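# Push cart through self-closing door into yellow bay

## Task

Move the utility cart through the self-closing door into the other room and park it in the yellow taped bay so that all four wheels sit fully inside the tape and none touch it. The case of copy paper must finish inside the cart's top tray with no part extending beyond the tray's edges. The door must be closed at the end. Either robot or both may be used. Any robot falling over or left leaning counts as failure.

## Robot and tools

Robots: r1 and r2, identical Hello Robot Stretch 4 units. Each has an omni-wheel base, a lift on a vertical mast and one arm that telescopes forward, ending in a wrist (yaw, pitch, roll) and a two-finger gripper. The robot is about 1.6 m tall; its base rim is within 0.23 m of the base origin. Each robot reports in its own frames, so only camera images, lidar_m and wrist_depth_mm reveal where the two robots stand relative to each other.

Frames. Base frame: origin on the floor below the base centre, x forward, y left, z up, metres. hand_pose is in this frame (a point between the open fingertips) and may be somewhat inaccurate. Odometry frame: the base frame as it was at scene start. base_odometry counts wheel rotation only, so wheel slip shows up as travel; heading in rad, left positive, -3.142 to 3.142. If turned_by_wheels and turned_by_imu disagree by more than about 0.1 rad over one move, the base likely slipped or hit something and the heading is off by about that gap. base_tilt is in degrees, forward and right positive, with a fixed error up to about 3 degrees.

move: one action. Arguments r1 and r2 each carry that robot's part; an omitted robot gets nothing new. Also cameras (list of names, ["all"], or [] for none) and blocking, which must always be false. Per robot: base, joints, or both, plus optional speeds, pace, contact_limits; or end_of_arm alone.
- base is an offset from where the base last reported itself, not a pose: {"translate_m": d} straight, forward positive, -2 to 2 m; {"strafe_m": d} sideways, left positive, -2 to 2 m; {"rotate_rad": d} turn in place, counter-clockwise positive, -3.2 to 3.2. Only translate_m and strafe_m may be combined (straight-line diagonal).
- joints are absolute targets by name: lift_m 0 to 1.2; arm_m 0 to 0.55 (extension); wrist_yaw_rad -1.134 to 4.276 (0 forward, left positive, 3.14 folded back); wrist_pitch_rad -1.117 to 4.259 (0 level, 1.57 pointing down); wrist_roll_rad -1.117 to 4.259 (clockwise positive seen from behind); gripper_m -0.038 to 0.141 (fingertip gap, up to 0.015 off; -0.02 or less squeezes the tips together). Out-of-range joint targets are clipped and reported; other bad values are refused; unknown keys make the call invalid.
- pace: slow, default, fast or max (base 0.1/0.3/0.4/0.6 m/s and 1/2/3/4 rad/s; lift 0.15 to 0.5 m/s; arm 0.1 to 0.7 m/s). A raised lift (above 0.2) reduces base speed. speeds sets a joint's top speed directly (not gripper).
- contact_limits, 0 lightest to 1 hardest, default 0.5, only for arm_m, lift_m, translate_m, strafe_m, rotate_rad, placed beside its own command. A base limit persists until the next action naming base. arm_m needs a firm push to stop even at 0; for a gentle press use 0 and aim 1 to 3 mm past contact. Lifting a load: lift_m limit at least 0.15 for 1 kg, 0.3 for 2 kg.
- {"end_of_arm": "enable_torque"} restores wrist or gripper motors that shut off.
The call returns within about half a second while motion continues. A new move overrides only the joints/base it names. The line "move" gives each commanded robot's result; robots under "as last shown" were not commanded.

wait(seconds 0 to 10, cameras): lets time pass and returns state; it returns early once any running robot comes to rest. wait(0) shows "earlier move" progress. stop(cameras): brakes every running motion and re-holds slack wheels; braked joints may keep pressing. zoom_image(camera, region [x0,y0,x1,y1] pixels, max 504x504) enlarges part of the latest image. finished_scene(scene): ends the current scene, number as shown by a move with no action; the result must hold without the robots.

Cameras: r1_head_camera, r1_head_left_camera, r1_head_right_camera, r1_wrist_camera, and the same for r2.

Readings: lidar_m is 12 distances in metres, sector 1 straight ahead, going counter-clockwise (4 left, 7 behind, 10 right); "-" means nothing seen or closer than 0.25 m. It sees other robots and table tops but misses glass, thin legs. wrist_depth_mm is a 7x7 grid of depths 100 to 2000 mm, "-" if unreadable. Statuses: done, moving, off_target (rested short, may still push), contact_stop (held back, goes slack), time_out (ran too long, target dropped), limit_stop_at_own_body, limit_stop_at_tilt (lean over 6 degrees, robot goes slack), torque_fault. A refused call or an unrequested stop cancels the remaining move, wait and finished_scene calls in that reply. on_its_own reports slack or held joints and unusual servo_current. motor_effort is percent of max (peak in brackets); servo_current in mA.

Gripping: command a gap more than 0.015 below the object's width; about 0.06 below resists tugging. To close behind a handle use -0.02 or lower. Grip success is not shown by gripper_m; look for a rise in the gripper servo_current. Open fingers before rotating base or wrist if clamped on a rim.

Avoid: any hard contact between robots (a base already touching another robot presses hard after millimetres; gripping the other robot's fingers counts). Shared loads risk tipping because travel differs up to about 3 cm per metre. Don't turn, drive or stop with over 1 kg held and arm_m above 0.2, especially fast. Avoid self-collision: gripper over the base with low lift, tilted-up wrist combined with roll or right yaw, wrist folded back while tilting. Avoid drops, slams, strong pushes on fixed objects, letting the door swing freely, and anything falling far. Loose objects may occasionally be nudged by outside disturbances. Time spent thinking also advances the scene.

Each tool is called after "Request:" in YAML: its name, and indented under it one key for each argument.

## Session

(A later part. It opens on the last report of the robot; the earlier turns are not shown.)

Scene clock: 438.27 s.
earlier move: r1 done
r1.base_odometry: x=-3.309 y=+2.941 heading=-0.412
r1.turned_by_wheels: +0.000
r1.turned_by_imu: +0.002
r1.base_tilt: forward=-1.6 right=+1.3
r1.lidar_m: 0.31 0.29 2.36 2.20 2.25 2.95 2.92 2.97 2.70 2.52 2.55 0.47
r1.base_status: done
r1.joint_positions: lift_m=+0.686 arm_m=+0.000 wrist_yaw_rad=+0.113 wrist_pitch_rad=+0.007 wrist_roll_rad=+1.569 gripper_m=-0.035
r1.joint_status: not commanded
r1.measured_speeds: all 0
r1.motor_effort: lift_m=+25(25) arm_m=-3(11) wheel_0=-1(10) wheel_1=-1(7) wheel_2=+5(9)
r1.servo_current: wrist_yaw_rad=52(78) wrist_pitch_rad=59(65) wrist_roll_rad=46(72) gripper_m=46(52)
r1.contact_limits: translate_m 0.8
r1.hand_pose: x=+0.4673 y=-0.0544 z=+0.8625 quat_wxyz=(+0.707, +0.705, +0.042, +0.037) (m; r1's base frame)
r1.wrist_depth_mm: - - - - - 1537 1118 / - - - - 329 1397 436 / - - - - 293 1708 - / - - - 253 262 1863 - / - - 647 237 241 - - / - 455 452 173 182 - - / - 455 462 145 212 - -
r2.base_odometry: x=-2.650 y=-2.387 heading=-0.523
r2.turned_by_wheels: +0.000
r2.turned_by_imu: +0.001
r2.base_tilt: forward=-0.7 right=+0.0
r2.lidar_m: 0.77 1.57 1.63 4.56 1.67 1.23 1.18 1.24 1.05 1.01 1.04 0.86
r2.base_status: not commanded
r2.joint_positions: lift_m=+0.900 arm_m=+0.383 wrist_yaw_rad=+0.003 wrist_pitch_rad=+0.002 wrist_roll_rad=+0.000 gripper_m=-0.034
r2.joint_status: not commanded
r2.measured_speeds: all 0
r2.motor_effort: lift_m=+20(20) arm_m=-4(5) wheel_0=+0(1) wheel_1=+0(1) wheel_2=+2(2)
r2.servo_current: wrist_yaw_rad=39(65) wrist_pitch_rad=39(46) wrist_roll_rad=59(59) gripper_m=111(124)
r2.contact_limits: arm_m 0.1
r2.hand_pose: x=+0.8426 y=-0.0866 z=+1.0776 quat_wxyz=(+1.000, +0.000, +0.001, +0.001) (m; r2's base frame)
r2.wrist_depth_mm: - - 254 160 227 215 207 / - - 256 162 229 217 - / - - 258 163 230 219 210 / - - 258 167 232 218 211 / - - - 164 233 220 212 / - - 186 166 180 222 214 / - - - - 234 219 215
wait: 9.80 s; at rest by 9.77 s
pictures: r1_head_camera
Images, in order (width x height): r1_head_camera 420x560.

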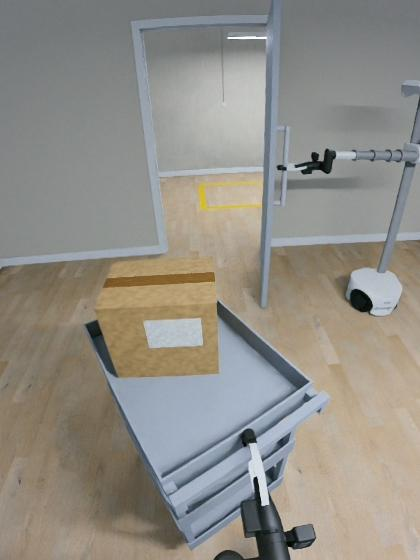

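Request:
move:
  blocking: false
  r1: {"base":{"strafe_m":-0.08,"translate_m":-0.3},"pace":"slow","contact_limits":{"translate_m":0.8}}

Request:
wait:
  seconds: 4.2
  cameras: ["r1_head_camera"]

Scene clock: 449.10 s.
move: r1 moving
r1.base_odometry: x=-3.321 y=+2.943 heading=-0.411
r1.turned_by_wheels: +0.000
r1.turned_by_imu: +0.000
r1.base_tilt: forward=-1.6 right=+1.3
r1.lidar_m: 0.30 0.29 2.35 2.19 2.24 2.94 2.90 2.94 2.71 2.53 2.56 0.46
r1.base_status: translate_m moving; strafe_m moving
r1.joint_positions: lift_m=+0.686 arm_m=+0.000 wrist_yaw_rad=+0.113 wrist_pitch_rad=+0.007 wrist_roll_rad=+1.569 gripper_m=-0.035
r1.joint_status: not commanded
r1.measured_speeds: translate_m=-0.048 strafe_m=-0.014 rotate_rad=+0.003 lift_m=+0.000 arm_m=+0.000 wrist_yaw_rad=+0.008 wrist_pitch_rad=+0.000 wrist_roll_rad=+0.000
r1.motor_effort: lift_m=+25(25) arm_m=-4(4) wheel_0=-2(3) wheel_1=-3(6) wheel_2=+11(11)
r1.servo_current: wrist_yaw_rad=46(72) wrist_pitch_rad=52(52) wrist_roll_rad=46(65) gripper_m=46(46)
r1.contact_limits: translate_m 0.8
r1.hand_pose: x=+0.4673 y=-0.0542 z=+0.8625 quat_wxyz=(+0.707, +0.705, +0.043, +0.037) (m; r1's base frame)
r1.wrist_depth_mm: - - - - - 1537 1098 / - - - - 329 1499 436 / - - - - 291 1661 - / - - - 255 263 1863 - / - - 634 237 240 - - / - 455 452 186 182 - - / - 455 179 144 211 131 -
r2: as last shown
r2.turned_by_imu: +0.000
r2.base_tilt: forward=-0.6 right=+0.0
r2.lidar_m: 0.80 1.57 1.65 4.53 1.70 1.24 1.18 1.24 1.05 1.00 1.05 0.86
r2.motor_effort: lift_m=+20(20) arm_m=-4(4) wheel_0=+0(1) wheel_1=+0(1) wheel_2=+2(2)
r2.servo_current: wrist_yaw_rad=46(59) wrist_pitch_rad=46(46) wrist_roll_rad=39(59) gripper_m=117(124)
r2.contact_limits: arm_m 0.1
r2.wrist_depth_mm: - - 255 160 228 216 208 / - - 256 162 229 216 - / - - 259 163 230 219 210 / - - 258 167 232 220 212 / - - - 165 233 221 213 / - - 186 166 180 222 213 / - - - - 233 220 214
pictures: none

Scene clock: 452.97 s.
earlier move: r1 done
r1.base_odometry: x=-3.615 y=+2.988 heading=-0.411
r1.turned_by_wheels: +0.000
r1.turned_by_imu: +0.001
r1.base_tilt: forward=-1.6 right=+1.3
r1.lidar_m: 0.25 0.26 0.71 2.25 2.28 2.74 2.59 2.68 2.63 2.46 2.52 0.56
r1.base_status: done
r1.joint_positions: lift_m=+0.686 arm_m=+0.000 wrist_yaw_rad=+0.115 wrist_pitch_rad=+0.008 wrist_roll_rad=+1.569 gripper_m=-0.035
r1.joint_status: not commanded
r1.measured_speeds: all 0
r1.motor_effort: lift_m=+25(25) arm_m=-4(4) wheel_0=+1(4) wheel_1=-1(7) wheel_2=+6(12)
r1.servo_current: wrist_yaw_rad=52(72) wrist_pitch_rad=46(65) wrist_roll_rad=46(65) gripper_m=46(52)
r1.contact_limits: translate_m 0.8
r1.hand_pose: x=+0.4674 y=-0.0539 z=+0.8625 quat_wxyz=(+0.707, +0.705, +0.043, +0.038) (m; r1's base frame)
r1.wrist_depth_mm: - - - - - 1618 1182 / - - - - - 1708 1182 / - - - 364 - 407 407 / - - - - 397 1708 1281 / - - - - 262 1708 - / - - - - 184 1756 - / - - 176 - 197 133 -
r2.base_odometry: x=-2.650 y=-2.387 heading=-0.523
r2.turned_by_wheels: +0.000
r2.turned_by_imu: +0.001
r2.base_tilt: forward=-0.7 right=+0.1
r2.lidar_m: 0.79 1.91 1.88 4.56 1.72 1.24 1.18 1.23 1.05 0.99 1.02 0.85
r2.base_status: not commanded
r2.joint_positions: lift_m=+0.900 arm_m=+0.383 wrist_yaw_rad=+0.003 wrist_pitch_rad=+0.002 wrist_roll_rad=+0.000 gripper_m=-0.034
r2.joint_status: not commanded
r2.measured_speeds: all 0
r2.motor_effort: lift_m=+20(20) arm_m=-4(4) wheel_0=+0(1) wheel_1=+0(1) wheel_2=+2(2)
r2.servo_current: wrist_yaw_rad=46(59) wrist_pitch_rad=39(46) wrist_roll_rad=39(65) gripper_m=111(124)
r2.contact_limits: arm_m 0.1
r2.hand_pose: x=+0.8426 y=-0.0866 z=+1.0776 quat_wxyz=(+1.000, +0.000, +0.001, +0.001) (m; r2's base frame)
r2.wrist_depth_mm: - - 255 160 227 215 208 / - - 256 162 229 217 - / - - 257 162 230 219 211 / - - 260 166 233 220 211 / - - - 164 233 220 213 / - - 186 166 180 223 213 / - - - - 234 219 214
wait: 3.87 of 4.2 s (r1 has come to rest)
pictures: r1_head_camera
Images, in order (width x height): r1_head_camera 420x560.

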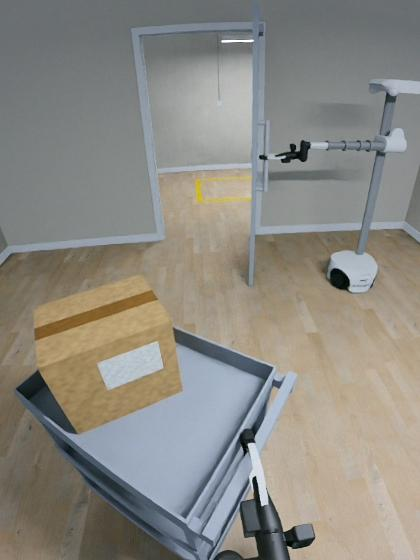

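Request:
move:
  blocking: false
  r1: {"base":{"strafe_m":0.38,"translate_m":-0.2},"pace":"slow","contact_limits":{"translate_m":0.8}}

Request:
wait:
  seconds: 6
  cameras: ["r1_head_camera"]

Scene clock: 488.30 s.
move: r1 moving
r1.base_odometry: x=-3.617 y=+3.000 heading=-0.411
r1.turned_by_wheels: +0.000
r1.turned_by_imu: +0.000
r1.base_tilt: forward=-1.6 right=+1.3
r1.lidar_m: 0.26 0.25 0.70 2.25 2.24 2.74 2.61 2.66 2.66 2.47 2.51 0.58
r1.base_status: translate_m moving; strafe_m moving
r1.joint_positions: lift_m=+0.686 arm_m=+0.000 wrist_yaw_rad=+0.113 wrist_pitch_rad=+0.008 wrist_roll_rad=+1.569 gripper_m=-0.035
r1.joint_status: not commanded
r1.measured_speeds: translate_m=-0.023 strafe_m=+0.042 rotate_rad=-0.002 lift_m=+0.000 arm_m=+0.000 wrist_yaw_rad=-0.025 wrist_pitch_rad=+0.000 wrist_roll_rad=+0.000
r1.motor_effort: lift_m=+25(25) arm_m=-4(4) wheel_0=-8(8) wheel_1=+4(6) wheel_2=+4(8)
r1.servo_current: wrist_yaw_rad=52(59) wrist_pitch_rad=52(52) wrist_roll_rad=46(52) gripper_m=46(46)
r1.contact_limits: translate_m 0.8
r1.hand_pose: x=+0.4673 y=-0.0542 z=+0.8625 quat_wxyz=(+0.707, +0.705, +0.043, +0.037) (m; r1's base frame)
r1.wrist_depth_mm: - - - - - 1618 1160 / - - - - - 1661 1182 / - - - 366 394 402 402 / - - - - - 1708 1281 / - - - - 258 1756 - / - - - 185 182 1756 - / - - 179 126 195 133 -
r2: as last shown
r2.turned_by_imu: +0.000
r2.base_tilt: forward=-0.6 right=+0.0
r2.lidar_m: 0.77 1.93 1.89 4.53 1.67 1.23 1.16 1.24 1.07 1.00 1.03 0.85
r2.motor_effort: lift_m=+20(20) arm_m=-4(4) wheel_0=+0(0) wheel_1=+0(1) wheel_2=+2(2)
r2.servo_current: wrist_yaw_rad=46(59) wrist_pitch_rad=39(46) wrist_roll_rad=52(59) gripper_m=117(117)
r2.contact_limits: arm_m 0.1
r2.wrist_depth_mm: - - 254 161 227 215 208 / - - 254 162 229 217 - / - - 257 163 229 219 209 / - - 259 167 231 220 211 / - - - 165 233 221 212 / - - 186 166 180 222 214 / - - - - 234 219 214
pictures: none

Scene clock: 493.37 s.
earlier move: r1 done
r1.base_odometry: x=-3.647 y=+3.416 heading=-0.411
r1.turned_by_wheels: +0.000
r1.turned_by_imu: -0.001
r1.base_tilt: forward=-1.6 right=+1.3
r1.lidar_m: 0.27 0.29 1.99 1.83 1.88 2.49 2.42 2.50 3.10 2.86 2.89 0.48
r1.base_status: done
r1.joint_positions: lift_m=+0.686 arm_m=+0.000 wrist_yaw_rad=+0.104 wrist_pitch_rad=+0.008 wrist_roll_rad=+1.569 gripper_m=-0.035
r1.joint_status: not commanded
r1.measured_speeds: all 0
r1.motor_effort: lift_m=+25(25) arm_m=+4(4) wheel_0=-4(13) wheel_1=+2(7) wheel_2=+0(8)
r1.servo_current: wrist_yaw_rad=65(78) wrist_pitch_rad=52(59) wrist_roll_rad=39(72) gripper_m=46(52)
r1.contact_limits: translate_m 0.8
r1.hand_pose: x=+0.4668 y=-0.0571 z=+0.8624 quat_wxyz=(+0.707, +0.705, +0.039, +0.034) (m; r1's base frame)
r1.wrist_depth_mm: - - - 300 - 1708 1160 / - - - - 349 357 364 / - - - - 315 1708 1281 / - - - 262 271 1708 - / - - - 247 248 1863 - / - - 200 183 182 - - / - 436 436 154 206 134 -
r2.base_odometry: x=-2.650 y=-2.387 heading=-0.523
r2.turned_by_wheels: +0.000
r2.turned_by_imu: +0.001
r2.base_tilt: forward=-0.6 right=+0.1
r2.lidar_m: 0.77 2.16 2.19 4.55 1.67 1.21 1.17 1.20 1.04 0.99 1.04 0.84
r2.base_status: not commanded
r2.joint_positions: lift_m=+0.900 arm_m=+0.383 wrist_yaw_rad=+0.003 wrist_pitch_rad=+0.002 wrist_roll_rad=+0.000 gripper_m=-0.034
r2.joint_status: not commanded
r2.measured_speeds: all 0
r2.motor_effort: lift_m=+20(20) arm_m=-4(4) wheel_0=+0(1) wheel_1=+0(1) wheel_2=+2(3)
r2.servo_current: wrist_yaw_rad=46(59) wrist_pitch_rad=33(46) wrist_roll_rad=59(59) gripper_m=117(124)
r2.contact_limits: arm_m 0.1
r2.hand_pose: x=+0.8426 y=-0.0866 z=+1.0776 quat_wxyz=(+1.000, +0.000, +0.001, +0.001) (m; r2's base frame)
r2.wrist_depth_mm: - - 254 161 226 215 207 / - - 256 162 229 217 - / - - 258 163 231 219 210 / - - 259 167 234 220 211 / - - - 165 233 221 213 / - - 186 166 180 221 213 / - - - - 234 220 215
wait: 5.07 of 6 s (r1 has come to rest)
pictures: r1_head_camera
Images, in order (width x height): r1_head_camera 420x560.

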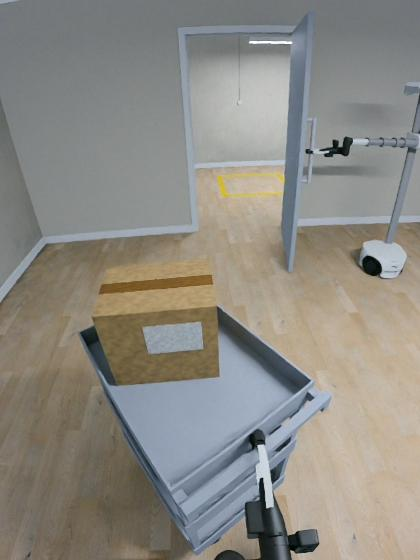

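Request:
move:
  blocking: false
  r1: {"base":{"strafe_m":0.5,"translate_m":-0.01},"pace":"slow","contact_limits":{"translate_m":0.8}}

Request:
wait:
  seconds: 7
  cameras: ["r1_head_camera"]

Scene clock: 504.87 s.
move: r1 moving
r1.base_odometry: x=-3.641 y=+3.429 heading=-0.412
r1.turned_by_wheels: -0.001
r1.turned_by_imu: -0.001
r1.base_tilt: forward=-1.6 right=+1.3
r1.lidar_m: 0.27 0.27 1.97 1.84 1.87 2.46 2.44 2.52 3.10 2.86 2.92 0.48
r1.base_status: translate_m moving; strafe_m moving
r1.joint_positions: lift_m=+0.686 arm_m=+0.000 wrist_yaw_rad=+0.104 wrist_pitch_rad=+0.008 wrist_roll_rad=+1.569 gripper_m=-0.035
r1.joint_status: not commanded
r1.measured_speeds: translate_m=-0.002 strafe_m=+0.056 rotate_rad=-0.001 lift_m=+0.000 arm_m=+0.000 wrist_yaw_rad=+0.000 wrist_pitch_rad=+0.000 wrist_roll_rad=+0.000
r1.motor_effort: lift_m=+25(25) arm_m=+4(4) wheel_0=-12(12) wheel_1=+6(6) wheel_2=-4(4)
r1.servo_current: wrist_yaw_rad=46(65) wrist_pitch_rad=46(59) wrist_roll_rad=46(59) gripper_m=46(46)
r1.contact_limits: translate_m 0.8
r1.hand_pose: x=+0.4668 y=-0.0571 z=+0.8624 quat_wxyz=(+0.707, +0.705, +0.039, +0.034) (m; r1's base frame)
r1.wrist_depth_mm: - - - 301 - 1708 1205 / - - - - 353 362 364 / - - - - 315 1708 1281 / - - - 260 271 1708 - / - - - 248 247 1921 - / - - 195 183 180 - - / - 436 439 153 206 126 -
r2: as last shown
r2.turned_by_imu: +0.000
r2.base_tilt: forward=-0.6 right=+0.0
r2.lidar_m: 0.77 2.13 2.22 4.56 1.71 1.25 1.17 1.22 1.06 1.00 1.05 0.86
r2.motor_effort: lift_m=+20(20) arm_m=-4(4) wheel_0=+0(1) wheel_1=+0(1) wheel_2=+2(2)
r2.servo_current: wrist_yaw_rad=46(59) wrist_pitch_rad=46(46) wrist_roll_rad=39(59) gripper_m=111(117)
r2.contact_limits: arm_m 0.1
r2.wrist_depth_mm: - - 254 161 226 216 207 / - - 256 163 229 217 - / - - 258 163 229 220 211 / - - 259 167 234 220 211 / - - - 164 234 220 213 / - - 186 166 180 220 213 / - - - - 235 219 215
pictures: none

Scene clock: 510.53 s.
earlier move: r1 done
r1.base_odometry: x=-3.456 y=+3.878 heading=-0.412
r1.turned_by_wheels: +0.001
r1.turned_by_imu: +0.001
r1.base_tilt: forward=-1.6 right=+1.3
r1.lidar_m: 0.27 0.27 1.48 1.36 1.37 1.82 2.46 2.52 3.26 3.35 3.44 0.49
r1.base_status: done
r1.joint_positions: lift_m=+0.686 arm_m=+0.000 wrist_yaw_rad=+0.104 wrist_pitch_rad=+0.008 wrist_roll_rad=+1.569 gripper_m=-0.035
r1.joint_status: not commanded
r1.measured_speeds: all 0
r1.motor_effort: lift_m=+25(25) arm_m=+4(4) wheel_0=-6(14) wheel_1=+2(8) wheel_2=+1(5)
r1.servo_current: wrist_yaw_rad=52(72) wrist_pitch_rad=52(59) wrist_roll_rad=59(72) gripper_m=46(52)
r1.contact_limits: translate_m 0.8
r1.hand_pose: x=+0.4668 y=-0.0570 z=+0.8624 quat_wxyz=(+0.707, +0.705, +0.039, +0.034) (m; r1's base frame)
r1.wrist_depth_mm: - - - - - 1661 1160 / - - - - 357 362 366 / - - - - - 1708 1281 / - - - 264 274 1756 - / - - - 249 248 1921 - / - - 455 183 182 - - / - 436 433 153 206 135 -
r2.base_odometry: x=-2.650 y=-2.387 heading=-0.523
r2.turned_by_wheels: +0.000
r2.turned_by_imu: +0.001
r2.base_tilt: forward=-0.6 right=+0.1
r2.lidar_m: 0.77 2.54 2.92 4.59 1.70 1.25 1.16 1.24 1.04 0.97 1.04 0.84
r2.base_status: not commanded
r2.joint_positions: lift_m=+0.900 arm_m=+0.383 wrist_yaw_rad=+0.003 wrist_pitch_rad=+0.002 wrist_roll_rad=+0.000 gripper_m=-0.034
r2.joint_status: not commanded
r2.measured_speeds: all 0
r2.motor_effort: lift_m=+20(20) arm_m=-4(4) wheel_0=+0(1) wheel_1=+0(1) wheel_2=+2(2)
r2.servo_current: wrist_yaw_rad=46(59) wrist_pitch_rad=39(46) wrist_roll_rad=39(65) gripper_m=117(124)
r2.contact_limits: arm_m 0.1
r2.hand_pose: x=+0.8426 y=-0.0866 z=+1.0776 quat_wxyz=(+1.000, +0.000, +0.001, +0.001) (m; r2's base frame)
r2.wrist_depth_mm: - - 255 161 227 216 208 / - - 256 162 229 216 - / - - 258 163 229 219 211 / - - 259 167 233 219 211 / - - - 165 234 220 212 / - - 186 166 181 221 213 / - - - - 235 220 215
wait: 5.67 of 7 s (r1 has come to rest)
pictures: r1_head_camera
Images, in order (width x height): r1_head_camera 420x560.

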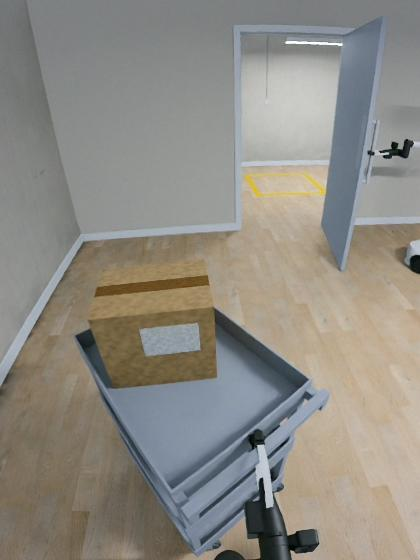

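Request:
move:
  blocking: false
  r1: {"base":{"strafe_m":0.36,"translate_m":0.02},"pace":"default","contact_limits":{"translate_m":0.8}}

Request:
wait:
  seconds: 3

Request:
wait:
  seconds: 0.5
  cameras: ["r1_head_camera"]

Scene clock: 525.40 s.
move: r1 moving
r1.base_odometry: x=-3.440 y=+3.909 heading=-0.413
r1.turned_by_wheels: -0.002
r1.turned_by_imu: -0.002
r1.base_tilt: forward=-1.6 right=+1.3
r1.lidar_m: 0.26 0.29 1.43 1.31 1.35 1.79 2.46 2.53 3.26 3.41 3.46 0.47
r1.base_status: translate_m moving; strafe_m moving
r1.joint_positions: lift_m=+0.686 arm_m=+0.000 wrist_yaw_rad=+0.102 wrist_pitch_rad=+0.008 wrist_roll_rad=+1.569 gripper_m=-0.035
r1.joint_status: not commanded
r1.measured_speeds: translate_m=+0.010 strafe_m=+0.137 rotate_rad=-0.005 lift_m=+0.000 arm_m=+0.000 wrist_yaw_rad=+0.000 wrist_pitch_rad=+0.000 wrist_roll_rad=+0.000
r1.motor_effort: lift_m=+25(25) arm_m=+4(4) wheel_0=-16(18) wheel_1=+7(9) wheel_2=-11(11)
r1.servo_current: wrist_yaw_rad=65(78) wrist_pitch_rad=52(59) wrist_roll_rad=59(59) gripper_m=39(46)
r1.contact_limits: translate_m 0.8
r1.hand_pose: x=+0.4667 y=-0.0577 z=+0.8624 quat_wxyz=(+0.707, +0.705, +0.039, +0.033) (m; r1's base frame)
r1.wrist_depth_mm: - - - - - 1708 1205 / - - - - 357 364 364 / - - - - 322 1756 1255 / - - - - 274 1708 - / - - - 248 248 1863 - / - - 196 184 181 - - / - 433 430 151 205 127 -
r2: as last shown
r2.turned_by_imu: +0.000
r2.base_tilt: forward=-0.7 right=+0.0
r2.lidar_m: 0.79 2.53 2.95 4.56 1.70 1.21 1.18 1.24 1.05 0.99 1.04 0.86
r2.motor_effort: lift_m=+20(20) arm_m=-4(4) wheel_0=+0(0) wheel_1=+0(1) wheel_2=+2(2)
r2.servo_current: wrist_yaw_rad=52(52) wrist_pitch_rad=46(46) wrist_roll_rad=52(65) gripper_m=111(117)
r2.contact_limits: arm_m 0.1
r2.wrist_depth_mm: - - 255 161 227 216 208 / - - 256 162 229 217 - / - - 258 163 231 220 210 / - - 258 166 232 219 211 / - - - 164 233 221 213 / - - 186 166 180 221 214 / - - - - 234 219 215
pictures: none

Scene clock: 527.47 s.
earlier move: r1 done
r1.base_odometry: x=-3.293 y=+4.199 heading=-0.412
r1.turned_by_wheels: +0.001
r1.turned_by_imu: +0.002
r1.base_tilt: forward=-1.6 right=+1.3
r1.lidar_m: 0.29 0.28 1.09 1.01 1.00 1.32 2.51 2.56 3.30 3.70 3.24 0.47
r1.base_status: done
r1.joint_positions: lift_m=+0.686 arm_m=+0.000 wrist_yaw_rad=+0.113 wrist_pitch_rad=+0.008 wrist_roll_rad=+1.569 gripper_m=-0.035
r1.joint_status: not commanded
r1.measured_speeds: all 0
r1.motor_effort: lift_m=+25(25) arm_m=+4(4) wheel_0=-3(18) wheel_1=+0(10) wheel_2=-3(11)
r1.servo_current: wrist_yaw_rad=39(91) wrist_pitch_rad=52(65) wrist_roll_rad=33(78) gripper_m=39(52)
r1.contact_limits: translate_m 0.8
r1.hand_pose: x=+0.4673 y=-0.0544 z=+0.8624 quat_wxyz=(+0.707, +0.705, +0.043, +0.037) (m; r1's base frame)
r1.wrist_depth_mm: - - - 301 - 1661 1182 / - - - - 349 362 362 / - - - - 315 1708 1229 / - - - 263 273 1756 - / - - - 248 249 1983 - / - - 439 184 224 - - / - 436 181 154 204 134 -
r2.base_odometry: x=-2.650 y=-2.387 heading=-0.523
r2.turned_by_wheels: +0.000
r2.turned_by_imu: +0.000
r2.base_tilt: forward=-0.6 right=+0.1
r2.lidar_m: 0.78 2.82 3.35 4.53 1.67 1.22 1.16 1.22 1.04 1.00 1.05 0.86
r2.base_status: not commanded
r2.joint_positions: lift_m=+0.900 arm_m=+0.383 wrist_yaw_rad=+0.003 wrist_pitch_rad=+0.002 wrist_roll_rad=+0.000 gripper_m=-0.034
r2.joint_status: not commanded
r2.measured_speeds: all 0
r2.motor_effort: lift_m=+20(20) arm_m=-4(4) wheel_0=+0(1) wheel_1=+0(1) wheel_2=+2(2)
r2.servo_current: wrist_yaw_rad=46(65) wrist_pitch_rad=39(46) wrist_roll_rad=59(65) gripper_m=111(117)
r2.contact_limits: arm_m 0.1
r2.hand_pose: x=+0.8426 y=-0.0866 z=+1.0776 quat_wxyz=(+1.000, +0.000, +0.001, +0.001) (m; r2's base frame)
r2.wrist_depth_mm: - - 254 161 227 216 206 / - - 256 162 229 217 - / - - 258 163 230 220 211 / - - 257 167 231 220 211 / - - - 165 233 220 213 / - - 186 166 180 221 213 / - - - - 234 220 215
wait: 2.07 of 3 s (r1 has come to rest)
pictures: none

Scene clock: 527.97 s.
r1.base_odometry: x=-3.293 y=+4.199 heading=-0.412
r1.turned_by_wheels: +0.000
r1.turned_by_imu: +0.000
r1.base_tilt: forward=-1.6 right=+1.3
r1.lidar_m: 0.28 0.27 1.10 1.01 1.02 1.33 2.50 2.57 3.32 3.71 3.22 0.49
r1.base_status: done
r1.joint_positions: lift_m=+0.686 arm_m=+0.000 wrist_yaw_rad=+0.113 wrist_pitch_rad=+0.008 wrist_roll_rad=+1.569 gripper_m=-0.035
r1.joint_status: not commanded
r1.measured_speeds: all 0
r1.motor_effort: lift_m=+25(25) arm_m=+4(4) wheel_0=-3(18) wheel_1=+0(10) wheel_2=-3(11)
r1.servo_current: wrist_yaw_rad=52(91) wrist_pitch_rad=46(65) wrist_roll_rad=39(78) gripper_m=39(52)
r1.contact_limits: translate_m 0.8
r1.hand_pose: x=+0.4673 y=-0.0544 z=+0.8624 quat_wxyz=(+0.707, +0.705, +0.043, +0.037) (m; r1's base frame)
r1.wrist_depth_mm: - - - 303 - 1708 1182 / - - - - 349 359 364 / - - - - 319 1661 1255 / - - - 263 274 1708 - / - - - 248 249 1921 - / - - 442 184 224 - - / - 436 181 154 204 134 -
r2.base_odometry: x=-2.650 y=-2.387 heading=-0.523
r2.turned_by_wheels: +0.000
r2.turned_by_imu: +0.000
r2.base_tilt: forward=-0.6 right=+0.1
r2.lidar_m: 0.79 2.81 3.36 4.55 1.68 1.24 1.16 1.23 1.06 1.00 1.03 0.85
r2.base_status: not commanded
r2.joint_positions: lift_m=+0.900 arm_m=+0.383 wrist_yaw_rad=+0.003 wrist_pitch_rad=+0.002 wrist_roll_rad=+0.000 gripper_m=-0.034
r2.joint_status: not commanded
r2.measured_speeds: all 0
r2.motor_effort: lift_m=+20(20) arm_m=-4(4) wheel_0=+0(1) wheel_1=+0(1) wheel_2=+2(2)
r2.servo_current: wrist_yaw_rad=46(65) wrist_pitch_rad=33(46) wrist_roll_rad=46(65) gripper_m=111(117)
r2.contact_limits: arm_m 0.1
r2.hand_pose: x=+0.8426 y=-0.0866 z=+1.0776 quat_wxyz=(+1.000, +0.000, +0.001, +0.001) (m; r2's base frame)
r2.wrist_depth_mm: - - 255 161 226 216 208 / - - 256 162 229 217 - / - - 257 163 230 219 211 / - - 259 166 233 220 211 / - - - 164 233 221 213 / - - 187 166 181 222 213 / - - - - 234 219 216
wait: 0.50 s; at rest by 0.27 s
pictures: r1_head_camera
Images, in order (width x height): r1_head_camera 420x560.

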